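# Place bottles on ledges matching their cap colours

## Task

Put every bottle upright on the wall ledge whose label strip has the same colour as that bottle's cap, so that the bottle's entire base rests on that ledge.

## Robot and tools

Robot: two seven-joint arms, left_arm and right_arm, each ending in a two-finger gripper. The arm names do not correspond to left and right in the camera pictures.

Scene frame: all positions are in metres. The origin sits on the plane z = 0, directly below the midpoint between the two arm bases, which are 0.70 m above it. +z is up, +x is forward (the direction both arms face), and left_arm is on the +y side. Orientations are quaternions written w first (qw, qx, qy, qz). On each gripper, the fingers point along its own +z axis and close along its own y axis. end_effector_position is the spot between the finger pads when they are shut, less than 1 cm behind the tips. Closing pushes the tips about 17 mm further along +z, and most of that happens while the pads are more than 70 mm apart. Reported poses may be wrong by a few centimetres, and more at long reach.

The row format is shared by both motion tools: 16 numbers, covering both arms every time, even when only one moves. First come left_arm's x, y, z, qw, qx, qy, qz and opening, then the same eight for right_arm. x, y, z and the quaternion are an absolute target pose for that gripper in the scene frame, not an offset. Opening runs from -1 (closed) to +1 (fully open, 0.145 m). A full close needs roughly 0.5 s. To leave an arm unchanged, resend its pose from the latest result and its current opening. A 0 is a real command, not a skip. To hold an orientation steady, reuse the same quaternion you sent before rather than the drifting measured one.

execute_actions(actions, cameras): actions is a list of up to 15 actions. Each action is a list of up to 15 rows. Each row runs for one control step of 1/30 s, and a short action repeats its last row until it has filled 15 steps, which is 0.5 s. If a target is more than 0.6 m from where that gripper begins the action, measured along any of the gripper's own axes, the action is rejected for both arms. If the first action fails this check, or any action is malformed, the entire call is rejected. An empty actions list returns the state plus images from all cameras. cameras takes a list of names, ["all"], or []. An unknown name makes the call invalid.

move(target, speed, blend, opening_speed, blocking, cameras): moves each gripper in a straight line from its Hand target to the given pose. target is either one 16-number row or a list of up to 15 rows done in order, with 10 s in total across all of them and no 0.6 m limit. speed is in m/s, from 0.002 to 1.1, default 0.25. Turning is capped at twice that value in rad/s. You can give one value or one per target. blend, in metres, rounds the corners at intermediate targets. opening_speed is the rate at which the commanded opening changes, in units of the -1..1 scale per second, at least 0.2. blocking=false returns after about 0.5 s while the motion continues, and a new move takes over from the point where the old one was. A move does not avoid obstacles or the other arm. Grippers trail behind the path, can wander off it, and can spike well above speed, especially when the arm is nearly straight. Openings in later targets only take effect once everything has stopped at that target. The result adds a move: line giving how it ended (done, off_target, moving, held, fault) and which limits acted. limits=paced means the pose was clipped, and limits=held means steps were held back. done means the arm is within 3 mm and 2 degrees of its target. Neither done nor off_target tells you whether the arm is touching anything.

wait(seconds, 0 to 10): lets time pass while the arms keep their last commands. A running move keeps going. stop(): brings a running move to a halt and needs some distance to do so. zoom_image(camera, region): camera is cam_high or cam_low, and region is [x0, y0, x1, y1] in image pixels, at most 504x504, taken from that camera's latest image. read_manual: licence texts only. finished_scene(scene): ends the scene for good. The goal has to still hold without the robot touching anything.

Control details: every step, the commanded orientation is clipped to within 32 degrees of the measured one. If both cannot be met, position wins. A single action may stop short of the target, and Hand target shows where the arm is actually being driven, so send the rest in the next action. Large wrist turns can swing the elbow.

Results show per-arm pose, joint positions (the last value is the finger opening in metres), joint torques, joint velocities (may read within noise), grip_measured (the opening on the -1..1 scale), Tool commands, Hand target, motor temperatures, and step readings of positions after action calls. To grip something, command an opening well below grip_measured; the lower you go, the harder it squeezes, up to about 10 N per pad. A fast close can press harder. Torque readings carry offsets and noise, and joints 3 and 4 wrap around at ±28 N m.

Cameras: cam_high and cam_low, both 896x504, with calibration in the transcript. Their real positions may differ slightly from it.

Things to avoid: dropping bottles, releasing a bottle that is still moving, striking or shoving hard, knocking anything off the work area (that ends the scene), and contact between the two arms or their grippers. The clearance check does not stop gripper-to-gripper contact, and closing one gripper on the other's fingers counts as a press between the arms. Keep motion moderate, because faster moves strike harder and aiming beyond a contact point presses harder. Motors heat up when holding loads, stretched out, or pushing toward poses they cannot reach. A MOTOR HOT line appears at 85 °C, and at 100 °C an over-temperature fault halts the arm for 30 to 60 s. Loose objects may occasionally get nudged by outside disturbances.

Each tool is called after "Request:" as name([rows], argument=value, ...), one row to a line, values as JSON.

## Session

Request:
execute_actions(actions=[])

Request:
zoom_image(camera="cam_high", region=[430, 200, 690, 420])

Request:
zoom_image(camera="cam_low", region=[320, 130, 620, 400])

Scene clock: 0.00 s.
left_arm: end_effector_position=(+0.2239, +0.1828, +0.6144) grip_measured=+1.00 end_effector_quat_wxyz=(-0.319, +0.395, -0.515, +0.691) | right_arm: end_effector_position=(+0.4009, -0.1655, +0.3728) grip_measured=+1.00 end_effector_quat_wxyz=(+0.260, +0.265, +0.837, +0.401)
Joint positions: left_arm=[-1.106 0.942 0.535 2.339 -0.48 -0.199 -0.367 0.145] | right_arm=[0.583 0.619 -0.841 0.925 -1.182 -0.496 -0.047 0.145]
Joint velocities: within noise
Joint torques (N m): no reading
Motor temperatures (°C): left_arm=[20 21 22 20 21 23 21] | right_arm=[20 23 22 19 20 19 21]
Hand target: left_arm +0.2239, +0.1828, +0.6144; -0.319, +0.395, -0.515, +0.691 | right_arm +0.4009, -0.1655, +0.3728; +0.260, +0.265, +0.837, +0.401
Tool commands: left_gripper/opening=+1.0 right_gripper/opening=+1.0

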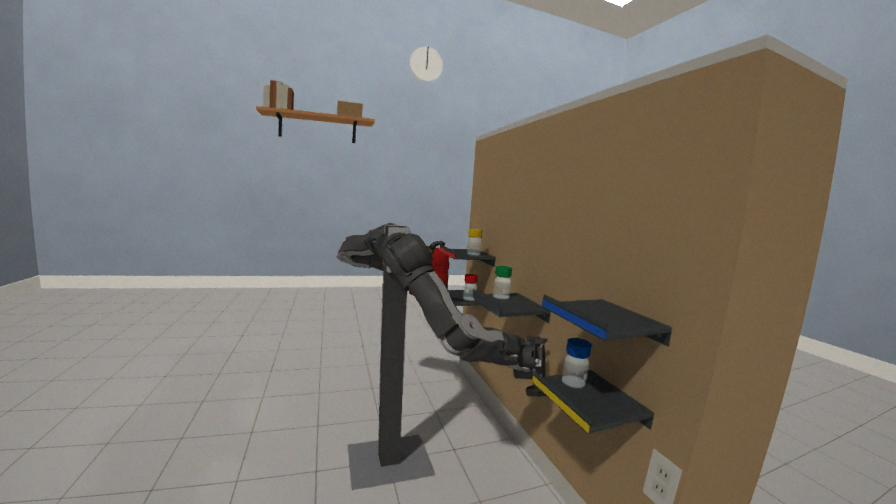

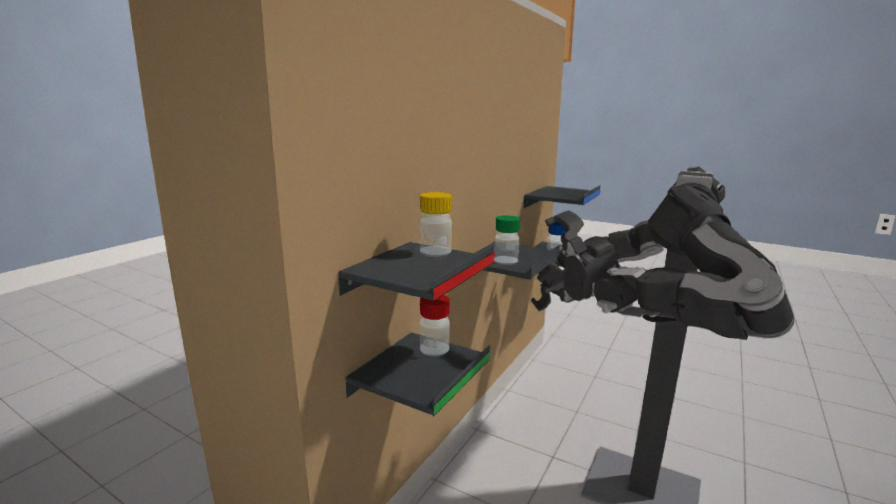

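Scaled by 1.938 from the camera's 896x504 image, which has a finer 1280x720 frame.

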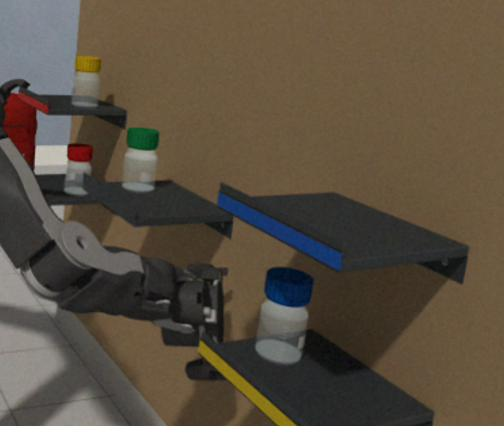

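Scaled by 1.680 from the camera's 896x504 image, which has a finer 1280x720 frame.

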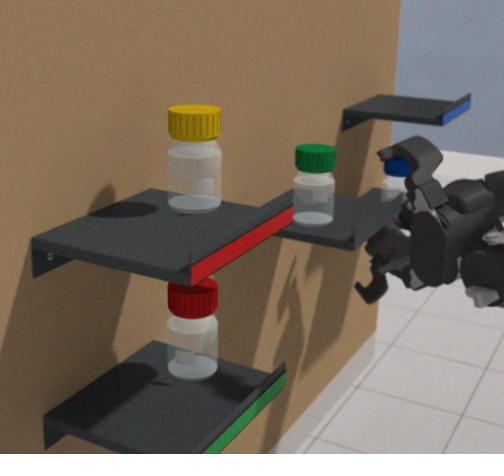

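Request:
move([
  [0.28,0.2,0.35,0,0.9239,0,0.3827,1,0.28,-0.22,0.3,0,0.9239,0,0.3827,1],
  [0.28,0.15,0.43,0.1575,0.7663,-0.2053,0.588,1,0.25,-0.35,0.47,0,0.7933,0,0.6087,1],
], speed=0.5, cameras=[])

Scene clock: 65.03 s.
left_arm: end_effector_position=(+0.2807, +0.1504, +0.4321) grip_measured=+1.00 end_effector_quat_wxyz=(+0.155, +0.765, -0.204, +0.591) | right_arm: end_effector_position=(+0.2504, -0.3500, +0.4705) grip_measured=+1.00 end_effector_quat_wxyz=(+0.001, +0.793, -0.001, +0.609)
Joint positions: left_arm=[-0.344 0.558 -0.104 1.773 0.409 0.023 0.312 0.145] | right_arm=[-0.348 0.266 0.791 1.721 0.257 0.272 0.722 0.145]
Joint torques (N m): left_arm=[2.7 3.15 0.72 3.56 0.33 -0.63 0.23] | right_arm=[0.67 4.89 1.81 3.28 0.53 -0.39 0.16]
Hand target: left_arm +0.2800, +0.1501, +0.4300; +0.157, +0.766, -0.205, +0.588 | right_arm +0.2501, -0.3499, +0.4700; +0.000, +0.793, +0.000, +0.609
Off the commanded pose: left_arm 0.002 m, 0 deg | right_arm 0.001 m, 0 deg.
move: done
No camera images: "cameras" was empty.

Request:
move([
  [0.28,0.11,0.59,0.1575,0.7663,-0.2053,0.588,1,0.25,-0.352,0.485,0,0.7933,0,0.6087,1],
  [0.33,0.068,0.59,0.1575,0.7663,-0.2053,0.588,1,0.32,-0.352,0.482,0,0.7933,0,0.6087,1],
], speed=0.25, cameras=["all"])

Request:
zoom_image(camera="cam_high", region=[430, 210, 630, 420])

Request:
zoom_image(camera="cam_low", region=[450, 150, 620, 290])

Scene clock: 74.50 s.
left_arm: end_effector_position=(+0.3296, +0.0673, +0.5926) grip_measured=+1.00 end_effector_quat_wxyz=(+0.160, +0.763, -0.206, +0.591) | right_arm: end_effector_position=(+0.3203, -0.3505, +0.4831) grip_measured=+1.00 end_effector_quat_wxyz=(-0.002, +0.792, +0.003, +0.611)
Joint positions: left_arm=[0.327 0.584 -0.421 2.171 0.869 0.781 -0.285 0.145] | right_arm=[-0.073 0.371 0.628 1.568 0.193 0.361 0.634 0.145]
Joint torques (N m): left_arm=[5.53 2.02 0.92 2.85 0.1 -0.54 -0.02] | right_arm=[2.7 5.21 1.55 3.66 0.38 -0.21 -0.13]
Hand target: left_arm +0.3300, +0.0680, +0.5900; +0.158, +0.766, -0.205, +0.588 | right_arm +0.3200, -0.3519, +0.4820; +0.000, +0.793, +0.000, +0.609
Off the commanded pose: left_arm 0.003 m, 1 deg | right_arm 0.002 m, 1 deg.
joint sent to its limit (left arm) — joint 6 (wrist pitch), upper limit. The joint targets still meet the commanded pose.
move: done

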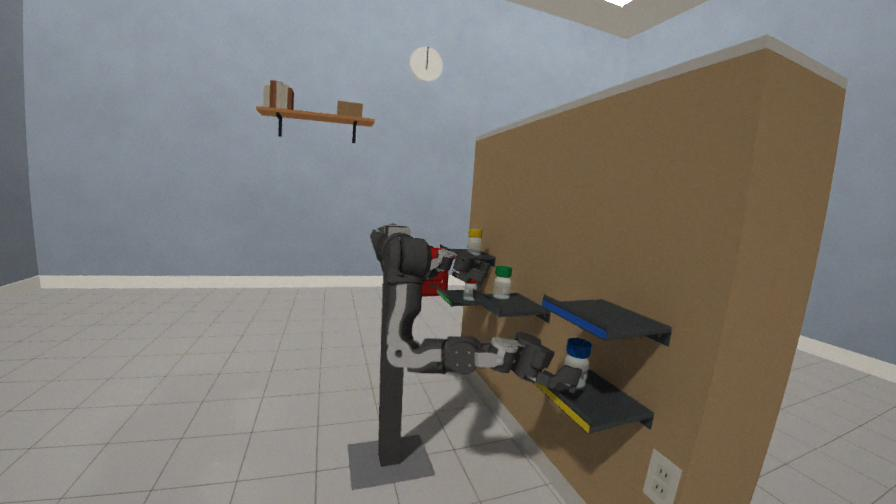

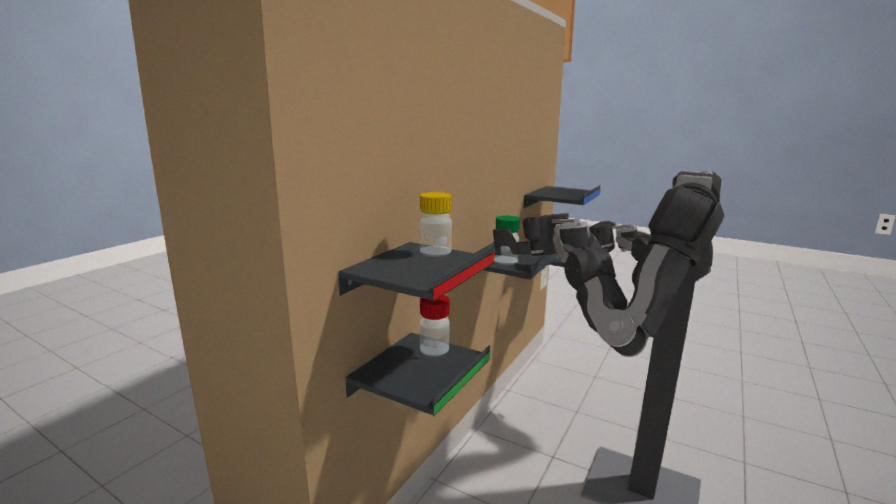

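Scaled by 2.400 from the camera's 896x504 image, which has a finer 1280x720 frame.

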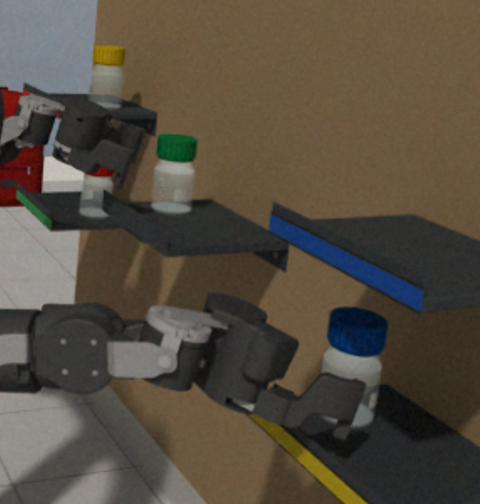

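Scaled by 2.965 from the camera's 896x504 image, which has a finer 1280x720 frame.

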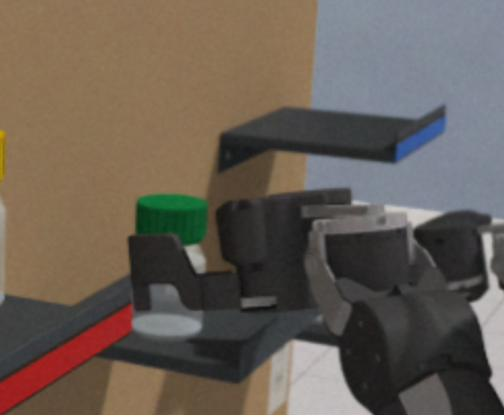

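Request:
move([
  [0.383,0.038,0.576,0.1575,0.7663,-0.2053,0.588,1,0.384,-0.352,0.468,0,0.7933,0,0.6087,1],
], speed=0.12, cameras=["all"])

Request:
zoom_image(camera="cam_high", region=[430, 210, 630, 420])

Request:
zoom_image(camera="cam_low", region=[450, 150, 620, 290])

Scene clock: 92.57 s.
left_arm: end_effector_position=(+0.3833, +0.0386, +0.5780) grip_measured=+1.00 end_effector_quat_wxyz=(+0.157, +0.765, -0.203, +0.590) | right_arm: end_effector_position=(+0.3845, -0.3508, +0.4692) grip_measured=+1.00 end_effector_quat_wxyz=(-0.003, +0.793, +0.001, +0.609)
Joint positions: left_arm=[0.539 0.441 -0.591 1.859 0.786 0.699 -0.256 0.145] | right_arm=[0.217 0.396 0.478 1.248 0.099 0.281 0.583 0.145]
Joint torques (N m): left_arm=[7.4 0.94 1.14 3.36 -0.01 -0.68 0.23] | right_arm=[4.1 5.16 1.03 3.74 0.36 -0.43 -0.11]
Hand target: left_arm +0.3830, +0.0380, +0.5761; +0.157, +0.766, -0.205, +0.588 | right_arm +0.3840, -0.3520, +0.4680; +0.000, +0.793, +0.000, +0.609
Off the commanded pose: left_arm 0.002 m, 0 deg | right_arm 0.002 m, 0 deg.
move: done

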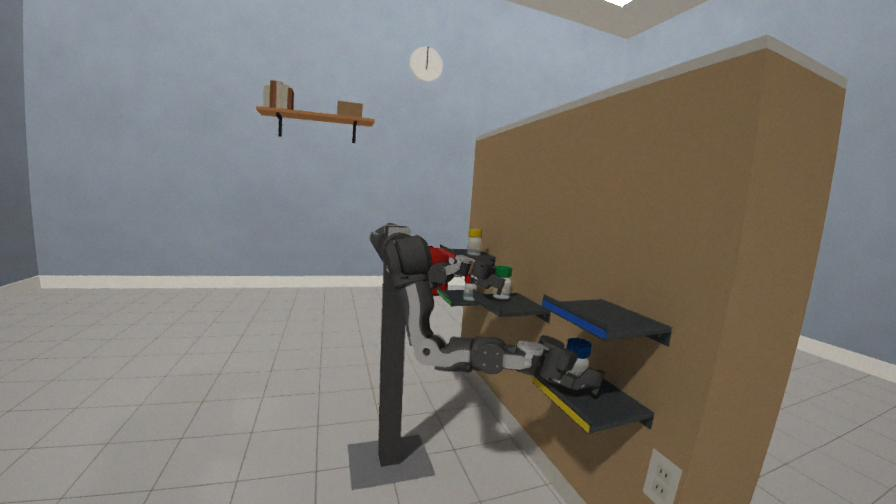

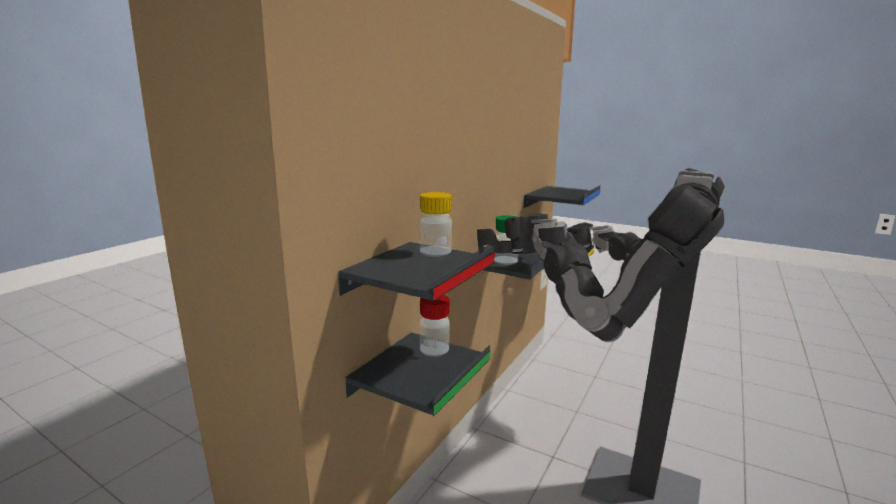

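Scaled by 2.400 from the camera's 896x504 image, which has a finer 1280x720 frame.

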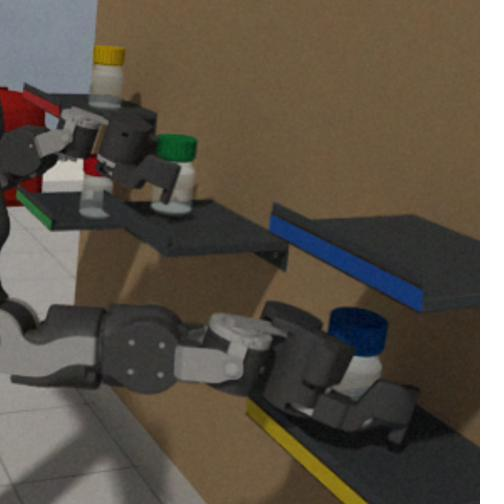

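Scaled by 2.965 from the camera's 896x504 image, which has a finer 1280x720 frame.

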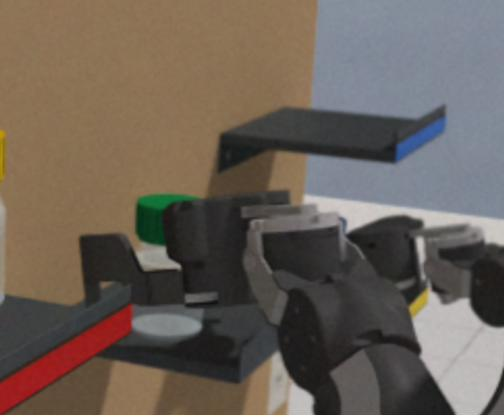

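Request:
move([
  [0.383,0.038,0.576,0.1575,0.7663,-0.2053,0.588,-0.6,0.384,-0.352,0.475,0,0.7933,0,0.6087,1],
  [0.383,0.038,0.576,0.1575,0.7663,-0.2053,0.588,-0.6,0.384,-0.352,0.475,0,0.7933,0,0.6087,-0.6],
], speed=0.12, opening_speed=0.9, cameras=["all"])

Request:
zoom_image(camera="cam_high", region=[430, 210, 630, 420])

Request:
zoom_image(camera="cam_low", region=[450, 150, 620, 290])

Scene clock: 108.30 s.
left_arm: end_effector_position=(+0.3834, +0.0388, +0.5781) grip_measured=-0.29 end_effector_quat_wxyz=(+0.156, +0.765, -0.203, +0.591) | right_arm: end_effector_position=(+0.3845, -0.3505, +0.4742) grip_measured=-0.30 end_effector_quat_wxyz=(-0.002, +0.793, +0.001, +0.609)
Joint positions: left_arm=[0.539 0.442 -0.591 1.859 0.785 0.697 -0.255 0.054] | right_arm=[0.216 0.398 0.479 1.271 0.098 0.304 0.582 0.053]
Joint torques (N m): left_arm=[7.4 0.67 1.2 3.38 0.03 -0.64 0.21] | right_arm=[4.34 5.47 1.65 4.72 0.42 -0.22 -0.05]
Hand target: left_arm +0.3830, +0.0380, +0.5761; +0.158, +0.766, -0.205, +0.588 | right_arm +0.3840, -0.3520, +0.4750; +0.000, +0.793, +0.000, +0.609
Off the commanded pose: left_arm 0.002 m, 0 deg | right_arm 0.002 m, 0 deg.
move: done

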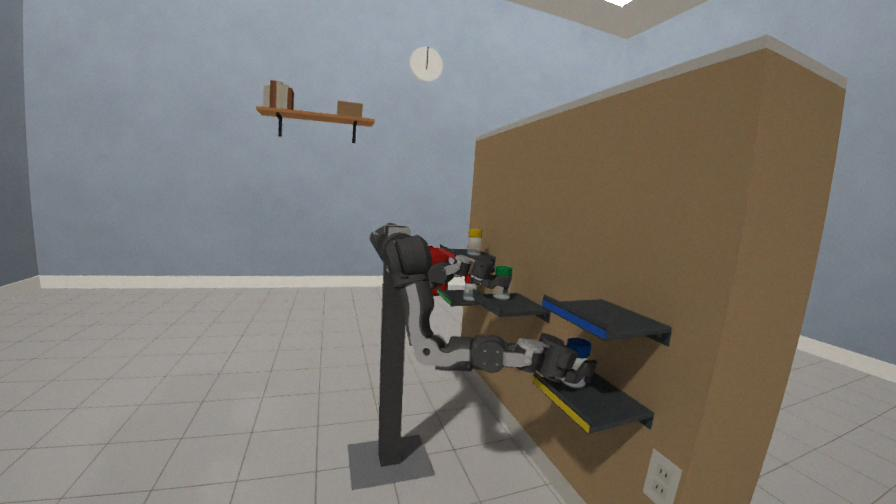

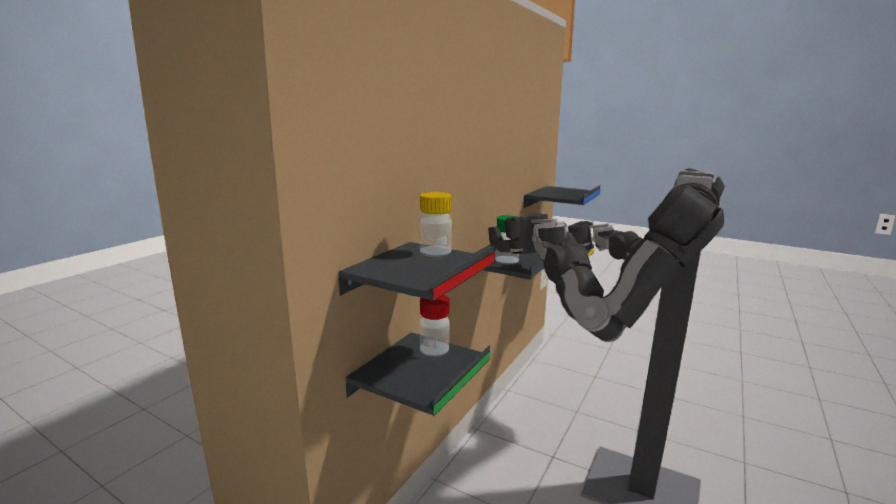

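Scaled by 2.400 from the camera's 896x504 image, which has a finer 1280x720 frame.

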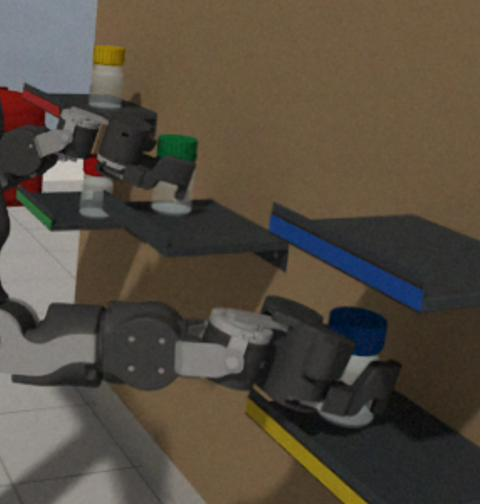

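Scaled by 2.965 from the camera's 896x504 image, which has a finer 1280x720 frame.

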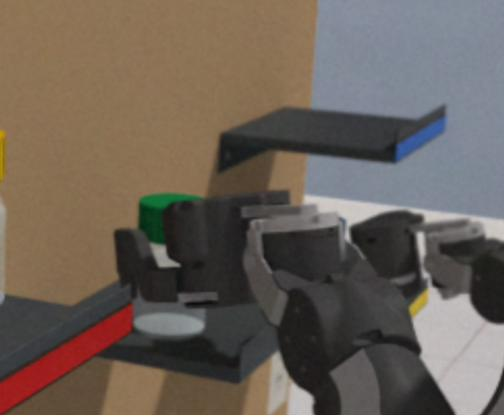

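Request:
move([
  [0.383,0.038,0.615,0.1575,0.7663,-0.2053,0.588,-0.6,0.384,-0.352,0.507,0,0.7933,0,0.6087,-0.6],
  [0.28,0.12,0.61,0.1575,0.7663,-0.2053,0.588,-0.6,0.245,-0.352,0.51,0,0.7933,0,0.6087,-0.6],
  [0.245,0.44,0.525,0,0.7933,0,0.6087,-0.6,0.245,-0.42,0.715,0,0.7933,0,0.6087,-0.6],
  [0.29,0.45,0.522,0,0.7933,0,0.6087,-0.6,0.3,-0.43,0.72,0,0.7933,0,0.6087,-0.6],
  [0.388,0.451,0.514,0,0.7933,0,0.6087,-0.6,0.385,-0.43,0.71,0,0.7933,0,0.6087,-0.6],
], speed=0.18, blend=[0.015,0.02,0.015,0.01,0], cameras=["all"])

Request:
zoom_image(camera="cam_high", region=[500, 200, 690, 400])

Request:
zoom_image(camera="cam_low", region=[320, 170, 600, 430])

Scene clock: 130.57 s.
left_arm: end_effector_position=(+0.3881, +0.4511, +0.5130) grip_measured=-0.29 end_effector_quat_wxyz=(-0.001, +0.796, +0.002, +0.606) | right_arm: end_effector_position=(+0.3847, -0.4300, +0.7075) grip_measured=-0.30 end_effector_quat_wxyz=(+0.000, +0.797, +0.000, +0.603)
Joint positions: left_arm=[0.416 0.963 -0.079 0.8 0.76 0.11 0.57 0.054] | right_arm=[-1.076 1.696 1.268 1.179 1.47 0.46 0.305 0.053]
Joint torques (N m): left_arm=[6.37 7.98 2.19 3.22 0.45 -0.77 0.24] | right_arm=[4.29 4.31 4.81 0.49 0.42 -0.73 -0.02]
Hand target: left_arm +0.3880, +0.4510, +0.5139; +0.000, +0.793, +0.000, +0.609 | right_arm +0.3850, -0.4300, +0.7100; +0.000, +0.793, +0.000, +0.609
Off the commanded pose: left_arm 0.001 m, 0 deg | right_arm 0.003 m, 1 deg.
move: done

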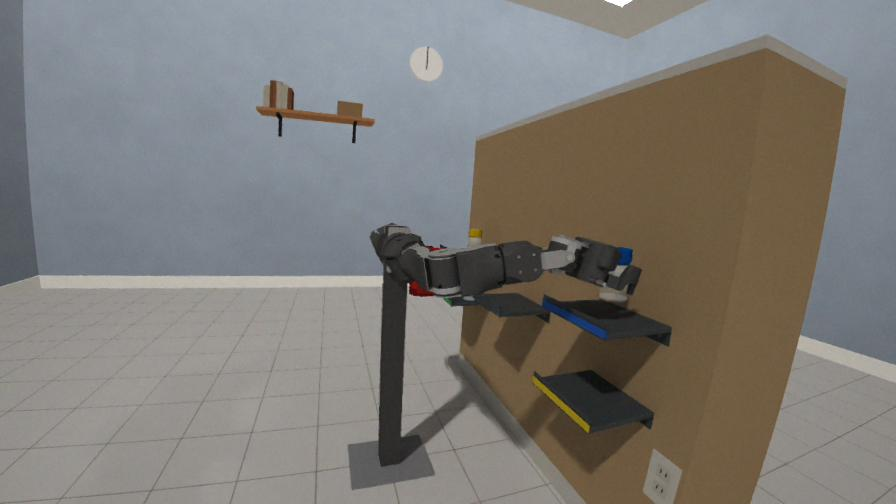

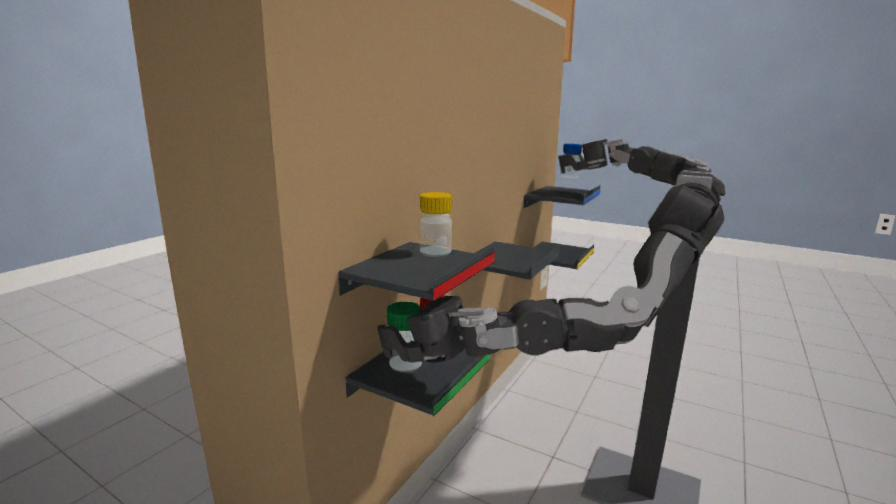

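Scaled by 2.520 from the camera's 896x504 image, which has a finer 1280x720 frame.

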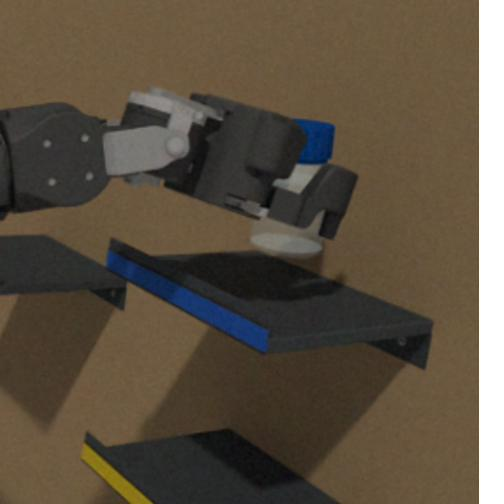

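Scaled by 1.800 from the camera's 896x504 image, which has a finer 1280x720 frame.

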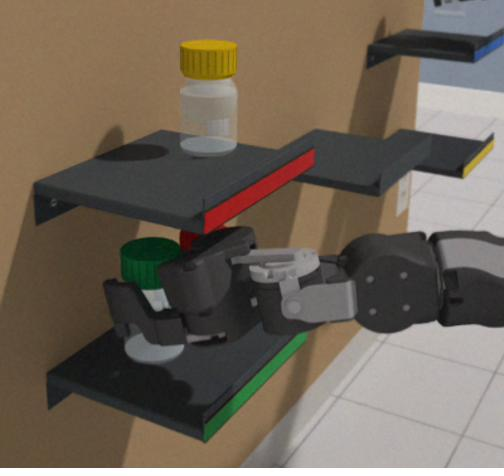

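Request:
move([
  [0.388,0.451,0.495,0,0.7933,0,0.6087,-0.6,0.385,-0.43,0.687,0,0.7933,0,0.6087,-0.6],
  [0.388,0.451,0.479,0,0.7933,0,0.6087,-0.6,0.385,-0.43,0.671,0,0.7933,0,0.6087,-0.6],
], speed=[0.08,0.025], cameras=[])

Scene clock: 141.90 s.
left_arm: end_effector_position=(+0.3894, +0.4538, +0.4883) grip_measured=-0.29 end_effector_quat_wxyz=(-0.005, +0.785, -0.001, +0.620) | right_arm: end_effector_position=(+0.3847, -0.4293, +0.6688) grip_measured=-0.30 end_effector_quat_wxyz=(-0.001, +0.797, +0.002, +0.604)
Joint positions: left_arm=[0.479 0.901 -0.128 0.629 0.731 -0.048 0.621 0.054] | right_arm=[-1.228 1.667 1.264 1.21 1.512 0.307 0.287 0.053]
Joint torques (N m): left_arm=[5.76 6 0.21 2.22 0.23 -0.09 0.15] | right_arm=[4.1 2.78 4.81 0.42 0.42 -0.74 -0.15]
Hand target: left_arm +0.3878, +0.4510, +0.4790; +0.000, +0.793, +0.000, +0.609 | right_arm +0.3850, -0.4301, +0.6710; +0.000, +0.793, +0.000, +0.609
Off the commanded pose: left_arm 0.010 m, 2 deg | right_arm 0.002 m, 1 deg.
move: off_target (left_arm)
No camera images: "cameras" was empty.

Request:
move([
  [0.388,0.451,0.4875,0,0.7933,0,0.6087,-0.6,0.385,-0.43,0.657,0,0.7933,0,0.6087,-0.6],
], speed=0.025, cameras=[])

Scene clock: 146.33 s.
left_arm: end_effector_position=(+0.3891, +0.4504, +0.4889) grip_measured=-0.29 end_effector_quat_wxyz=(+0.000, +0.791, -0.002, +0.612) | right_arm: end_effector_position=(+0.3865, -0.4288, +0.6655) grip_measured=-0.30 end_effector_quat_wxyz=(-0.002, +0.784, +0.002, +0.621)
Joint positions: left_arm=[0.463 0.912 -0.132 0.668 0.741 -0.008 0.611 0.054] | right_arm=[-1.271 1.664 1.264 1.213 1.537 0.225 0.282 0.053]
Joint torques (N m): left_arm=[5.5 8 1.77 4.22 0.49 -0.31 0.02] | right_arm=[2.6 2.23 2.76 0.51 0.17 -0.01 -0.14]
Hand target: left_arm +0.3881, +0.4509, +0.4875; +0.000, +0.793, +0.000, +0.609 | right_arm +0.3849, -0.4301, +0.6570; +0.000, +0.793, +0.000, +0.609
Off the commanded pose: left_arm 0.002 m, 0 deg | right_arm 0.009 m, 2 deg.
move: off_target (right_arm)
No camera images: "cameras" was empty.

Request:
move([
  [0.388,0.451,0.488,0,0.7933,0,0.6087,-0.6,0.385,-0.43,0.6655,0,0.7933,0,0.6087,-0.6],
  [0.388,0.451,0.488,0,0.7933,0,0.6087,0.1,0.385,-0.43,0.6655,0,0.7933,0,0.6087,0.3],
  [0.25,0.45,0.502,0,0.7933,0,0.6087,0.1,0.26,-0.43,0.705,0,0.7933,0,0.6087,0.3],
  [0.25,0.3375,0.5,0,0.7933,0,0.6087,0.1,0.245,-0.4,0.6,0,0.7933,0,0.6087,0.3],
  [0.33,0.3375,0.493,0,0.7933,0,0.6087,0.1,0.25,-0.33,0.45,0,0.7933,0,0.6087,0.6],
], speed=[0.05,0.2,0.22,0.22,0.2], opening_speed=0.8, cameras=["all"])

Request:
zoom_image(camera="cam_high", region=[430, 200, 690, 400])

Request:
zoom_image(camera="cam_low", region=[360, 260, 540, 420])

Scene clock: 178.80 s.
left_arm: end_effector_position=(+0.3308, +0.3364, +0.4964) grip_measured=+0.10 end_effector_quat_wxyz=(+0.002, +0.790, -0.002, +0.613) | right_arm: end_effector_position=(+0.2499, -0.3283, +0.4492) grip_measured=+0.60 end_effector_quat_wxyz=(-0.003, +0.795, +0.001, +0.607)
Joint positions: left_arm=[-0.286 0.842 0.208 1.633 0.842 0.161 0.098 0.083] | right_arm=[-0.703 0.728 0.321 1.716 0.791 -0.111 0.146 0.119]
Joint torques (N m): left_arm=[3.34 5.92 1.92 2.78 0.14 -0.52 0.01] | right_arm=[0.44 4.23 3.92 2.71 0.12 -0.52 -0.09]
Hand target: left_arm +0.3299, +0.3374, +0.4930; +0.000, +0.793, +0.000, +0.609 | right_arm +0.2500, -0.3299, +0.4501; +0.000, +0.793, +0.000, +0.609
Off the commanded pose: left_arm 0.004 m, 1 deg | right_arm 0.002 m, 0 deg.
move: off_target (left_arm)

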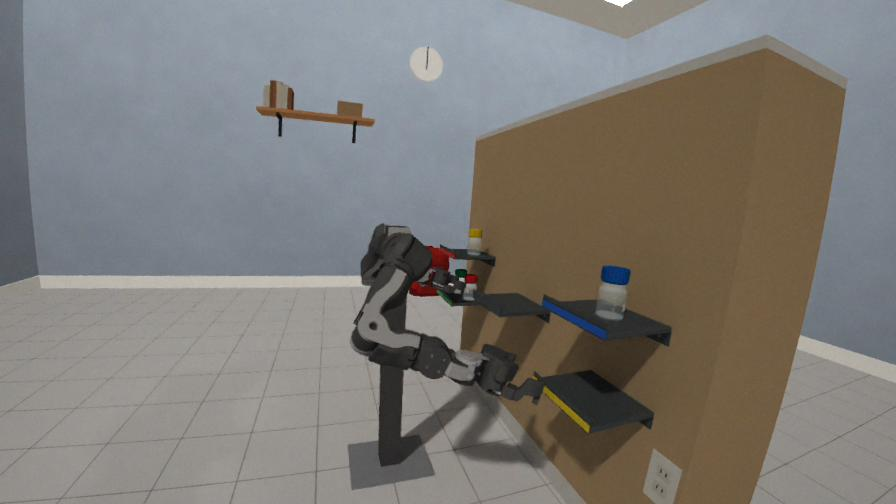

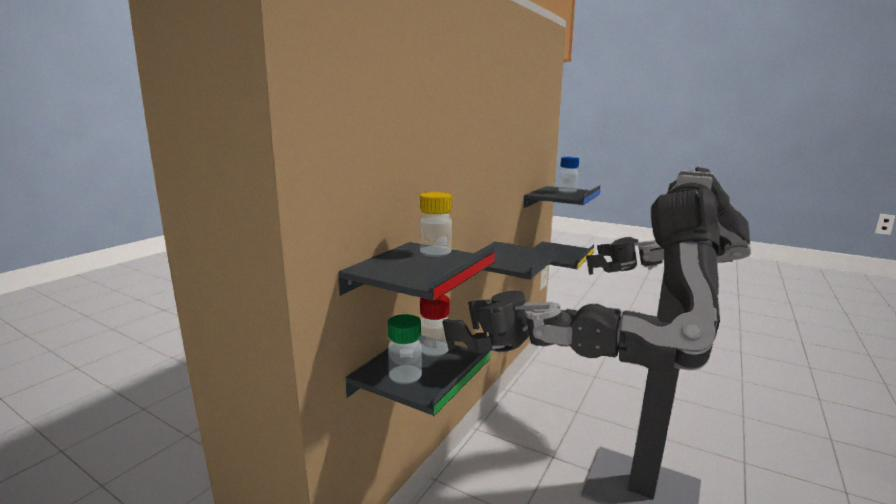

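Scaled by 1.938 from the camera's 896x504 image, which has a finer 1280x720 frame.

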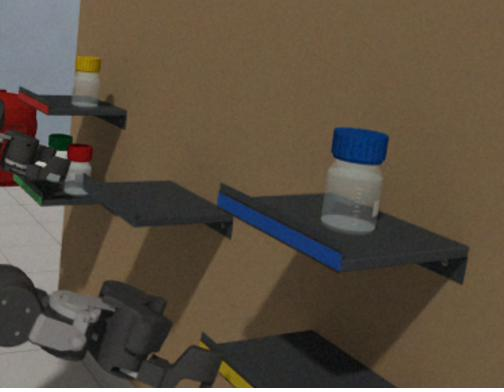

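Scaled by 2.800 from the camera's 896x504 image, which has a finer 1280x720 frame.

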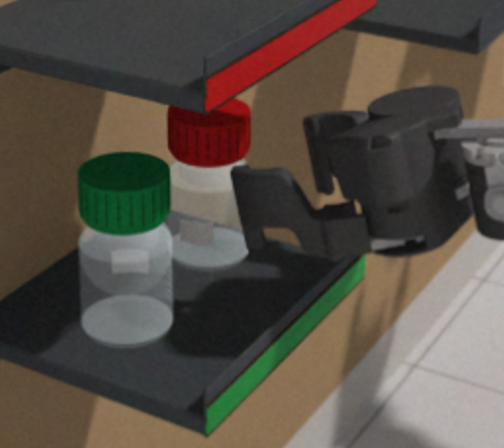

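Request:
move([
  [0.394,0.3375,0.487,0,0.7933,0,0.6087,0.1,0.25,-0.33,0.45,0,0.7933,0,0.6087,0.6],
  [0.394,0.3375,0.487,0,0.7933,0,0.6087,-0.6,0.25,-0.33,0.45,0,0.7933,0,0.6087,0.6],
], speed=0.12, opening_speed=0.8, cameras=["all"])

Request:
zoom_image(camera="cam_low", region=[360, 260, 540, 420])

Scene clock: 197.87 s.
left_arm: end_effector_position=(+0.3951, +0.3385, +0.4910) grip_measured=-0.28 end_effector_quat_wxyz=(-0.002, +0.790, +0.001, +0.612) | right_arm: end_effector_position=(+0.2499, -0.3283, +0.4492) grip_measured=+0.60 end_effector_quat_wxyz=(-0.003, +0.795, +0.001, +0.607)
Joint positions: left_arm=[0.154 0.809 -0.081 1.333 0.783 0.182 0.114 0.055] | right_arm=[-0.703 0.728 0.321 1.716 0.791 -0.111 0.146 0.119]
Joint torques (N m): left_arm=[5.24 5.76 1.7 3.12 0.2 -0.65 0.22] | right_arm=[0.46 4.1 3.86 2.71 0.15 -0.52 -0.11]
Hand target: left_arm +0.3940, +0.3375, +0.4870; +0.000, +0.793, +0.000, +0.609 | right_arm +0.2500, -0.3299, +0.4501; +0.000, +0.793, +0.000, +0.609
Off the commanded pose: left_arm 0.004 m, 1 deg | right_arm 0.002 m, 0 deg.
move: off_target (left_arm); target 2's new opening was sent with left_arm's hand 0.004 m and 1 deg from that target

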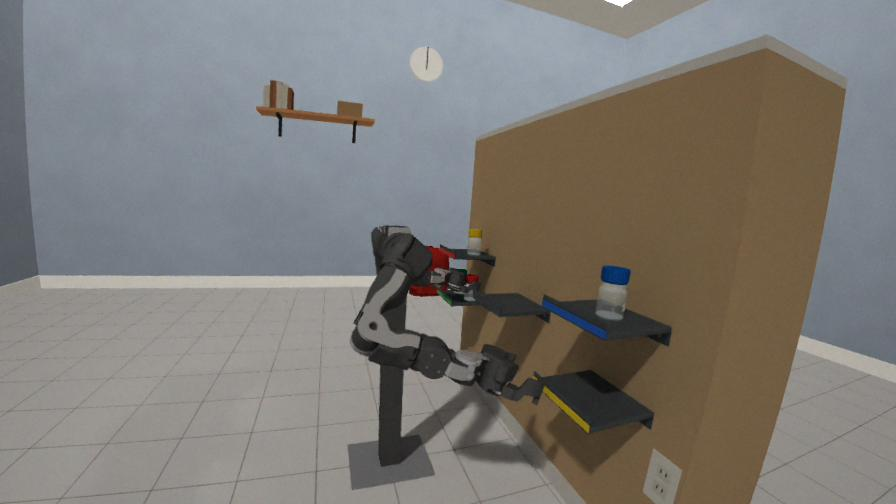

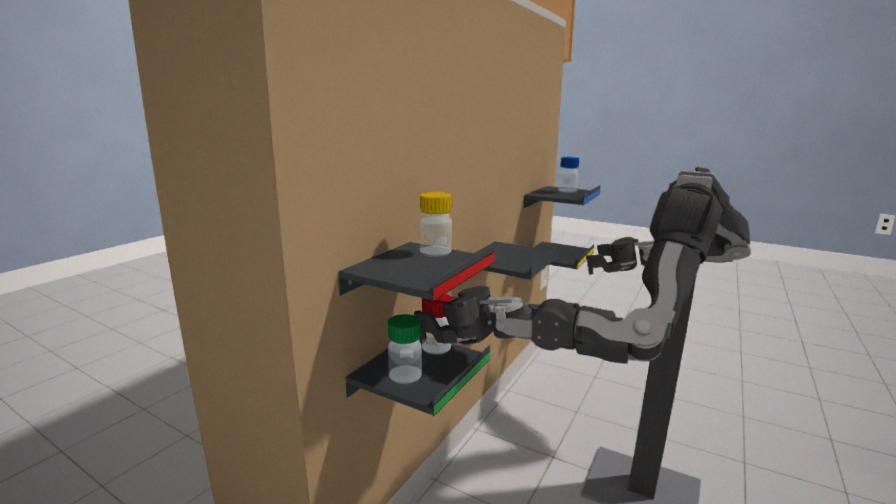

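Scaled by 2.800 from the camera's 896x504 image, which has a finer 1280x720 frame.

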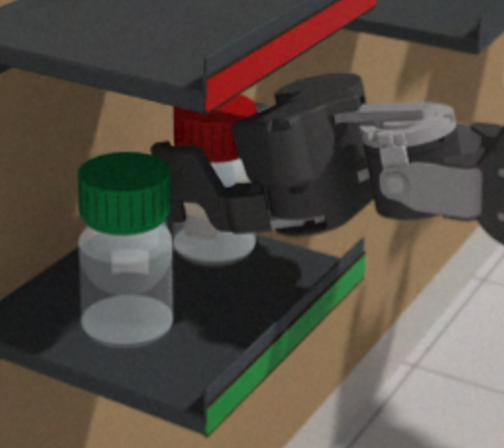

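Request:
move([
  [0.394,0.3375,0.523,0,0.7933,0,0.6087,-0.6,0.25,-0.33,0.45,0,0.7933,0,0.6087,0.6],
  [0.245,0.345,0.526,0,0.7933,0,0.6087,-0.6,0.25,-0.33,0.45,0,0.7933,0,0.6087,0.6],
  [0.245,0.43,0.725,0,0.7933,0,0.6087,-0.6,0.25,-0.33,0.45,0,0.7933,0,0.6087,0.6],
  [0.3,0.448,0.728,0,0.7933,0,0.6087,-0.6,0.25,-0.33,0.45,0,0.7933,0,0.6087,0.6],
  [0.388,0.449,0.714,0,0.7933,0,0.6087,-0.6,0.25,-0.33,0.45,0,0.7933,0,0.6087,0.6],
], speed=0.2, blend=[0.015,0.02,0.015,0.01,0], cameras=["all"])

Request:
zoom_image(camera="cam_low", region=[320, 130, 560, 310])

Scene clock: 211.50 s.
left_arm: end_effector_position=(+0.3878, +0.4494, +0.7121) grip_measured=-0.28 end_effector_quat_wxyz=(-0.001, +0.797, +0.001, +0.604) | right_arm: end_effector_position=(+0.2499, -0.3283, +0.4492) grip_measured=+0.60 end_effector_quat_wxyz=(-0.003, +0.795, +0.001, +0.607)
Joint positions: left_arm=[-1.133 1.745 1.33 1.029 1.423 0.454 0.413 0.055] | right_arm=[-0.703 0.728 0.321 1.716 0.791 -0.111 0.146 0.119]
Joint torques (N m): left_arm=[6 4.02 3.37 0.54 0.44 -0.84 0.16] | right_arm=[0.41 4.26 3.86 2.7 0.13 -0.53 -0.09]
Hand target: left_arm +0.3880, +0.4489, +0.7139; +0.000, +0.793, +0.000, +0.609 | right_arm +0.2500, -0.3299, +0.4501; +0.000, +0.793, +0.000, +0.609
Off the commanded pose: left_arm 0.002 m, 1 deg | right_arm 0.002 m, 0 deg.
move: done

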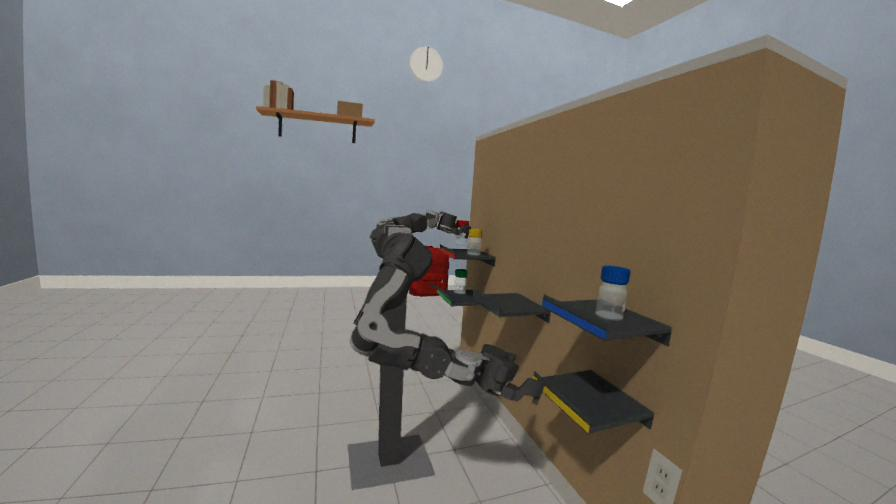

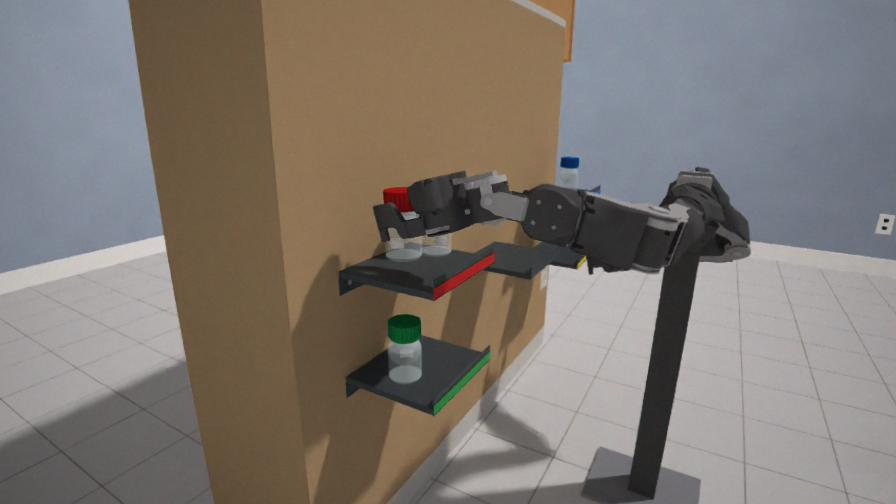

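Scaled by 2.100 from the camera's 896x504 image, which has a finer 1280x720 frame.

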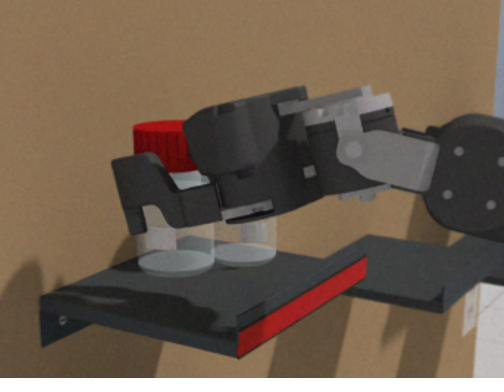

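Request:
move([
  [0.388,0.449,0.690,0,0.7933,0,0.6087,-0.6,0.25,-0.33,0.45,0,0.7933,0,0.6087,0.6],
  [0.388,0.449,0.671,0,0.7933,0,0.6087,-0.6,0.25,-0.33,0.45,0,0.7933,0,0.6087,0.6],
], speed=[0.08,0.025], cameras=[])

Scene clock: 219.90 s.
left_arm: end_effector_position=(+0.3900, +0.4474, +0.6842) grip_measured=-0.28 end_effector_quat_wxyz=(+0.003, +0.778, -0.003, +0.628) | right_arm: end_effector_position=(+0.2499, -0.3283, +0.4492) grip_measured=+0.60 end_effector_quat_wxyz=(-0.003, +0.795, +0.001, +0.607)
Joint positions: left_arm=[-1.271 1.711 1.32 1.068 1.505 0.26 0.388 0.055] | right_arm=[-0.703 0.728 0.321 1.716 0.791 -0.111 0.146 0.119]
Joint torques (N m): left_arm=[3.2 2.41 0.84 0.72 0.1 0.13 -0.04] | right_arm=[0.57 4.13 3.82 2.8 0.13 -0.53 -0.09]
Hand target: left_arm +0.3878, +0.4490, +0.6711; +0.000, +0.793, +0.000, +0.609 | right_arm +0.2500, -0.3299, +0.4501; +0.000, +0.793, +0.000, +0.609
Off the commanded pose: left_arm 0.013 m, 3 deg | right_arm 0.002 m, 0 deg.
move: off_target (left_arm)
No camera images: "cameras" was empty.

Request:
move([
  [0.388,0.449,0.6835,0,0.7933,0,0.6087,-0.6,0.25,-0.33,0.45,0,0.7933,0,0.6087,0.6],
  [0.388,0.449,0.6835,0,0.7933,0,0.6087,0.1,0.25,-0.33,0.45,0,0.7933,0,0.6087,0.6],
  [0.255,0.448,0.71,0,0.7933,0,0.6087,0.1,0.25,-0.33,0.45,0,0.7933,0,0.6087,0.6],
  [0.25,0.335,0.71,0,0.7933,0,0.6087,0.1,0.25,-0.33,0.45,0,0.7933,0,0.6087,0.6],
  [0.325,0.335,0.695,0,0.7933,0,0.6087,0.1,0.25,-0.33,0.45,0,0.7933,0,0.6087,0.6],
], speed=[0.05,0.2,0.22,0.22,0.2], opening_speed=0.8, cameras=["all"])

Request:
zoom_image(camera="cam_high", region=[430, 200, 540, 300])

Request:
zoom_image(camera="cam_low", region=[340, 140, 540, 310])

Scene clock: 239.80 s.
left_arm: end_effector_position=(+0.3256, +0.3336, +0.6975) grip_measured=+0.10 end_effector_quat_wxyz=(+0.000, +0.791, -0.004, +0.611) | right_arm: end_effector_position=(+0.2499, -0.3283, +0.4492) grip_measured=+0.60 end_effector_quat_wxyz=(-0.003, +0.795, +0.001, +0.607)
Joint positions: left_arm=[-0.794 1.364 1.124 1.918 1.584 0.601 -0.184 0.083] | right_arm=[-0.703 0.728 0.321 1.716 0.791 -0.111 0.146 0.119]
Joint torques (N m): left_arm=[3.86 4.15 2.19 0.53 0.12 -0.57 -0.03] | right_arm=[0.38 4.23 3.75 2.86 0.16 -0.53 -0.12]
Hand target: left_arm +0.3250, +0.3350, +0.6950; +0.000, +0.793, +0.000, +0.609 | right_arm +0.2500, -0.3299, +0.4501; +0.000, +0.793, +0.000, +0.609
Off the commanded pose: left_arm 0.003 m, 1 deg | right_arm 0.002 m, 0 deg.
joint sent to its limit (left arm) — joint 5 (forearm roll), upper limit. The joint targets still meet the commanded pose.
move: done

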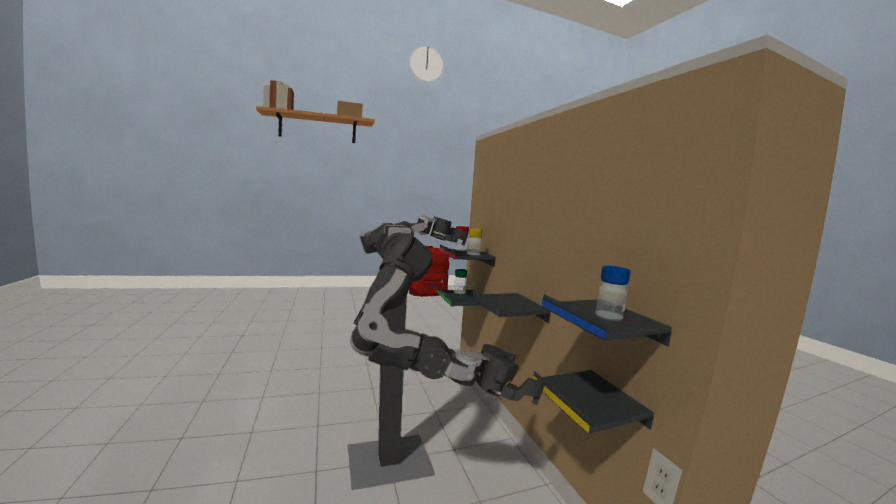

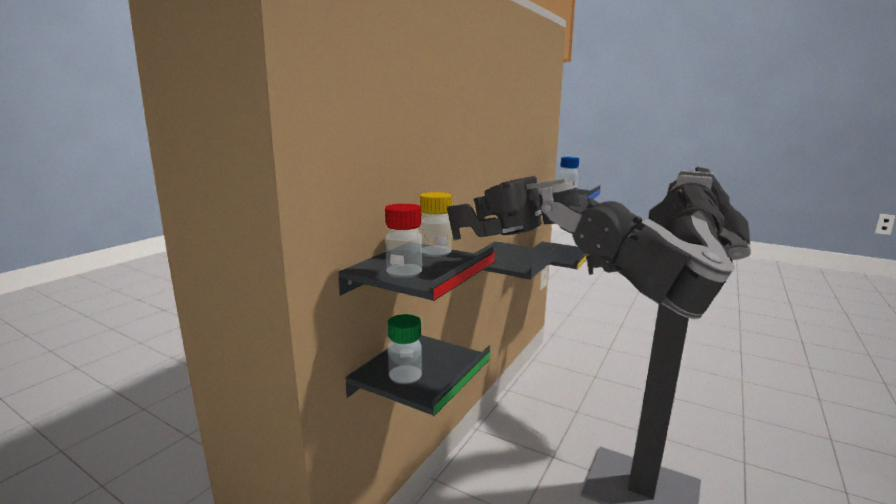

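Scaled by 4.582 from the camera's 896x504 image, which has a finer 1280x720 frame.

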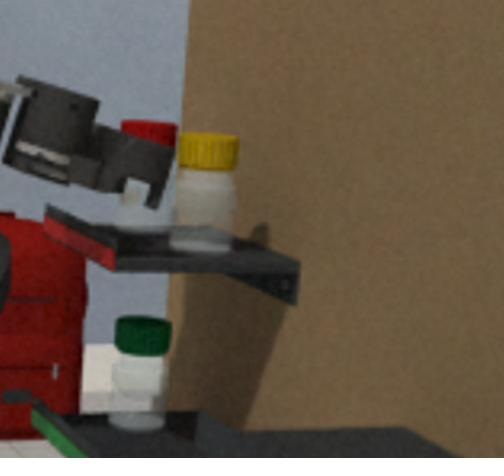

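Scaled by 2.520 from the camera's 896x504 image, which has a finer 1280x720 frame.

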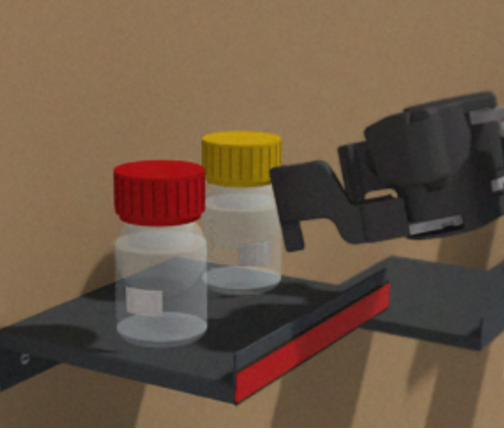

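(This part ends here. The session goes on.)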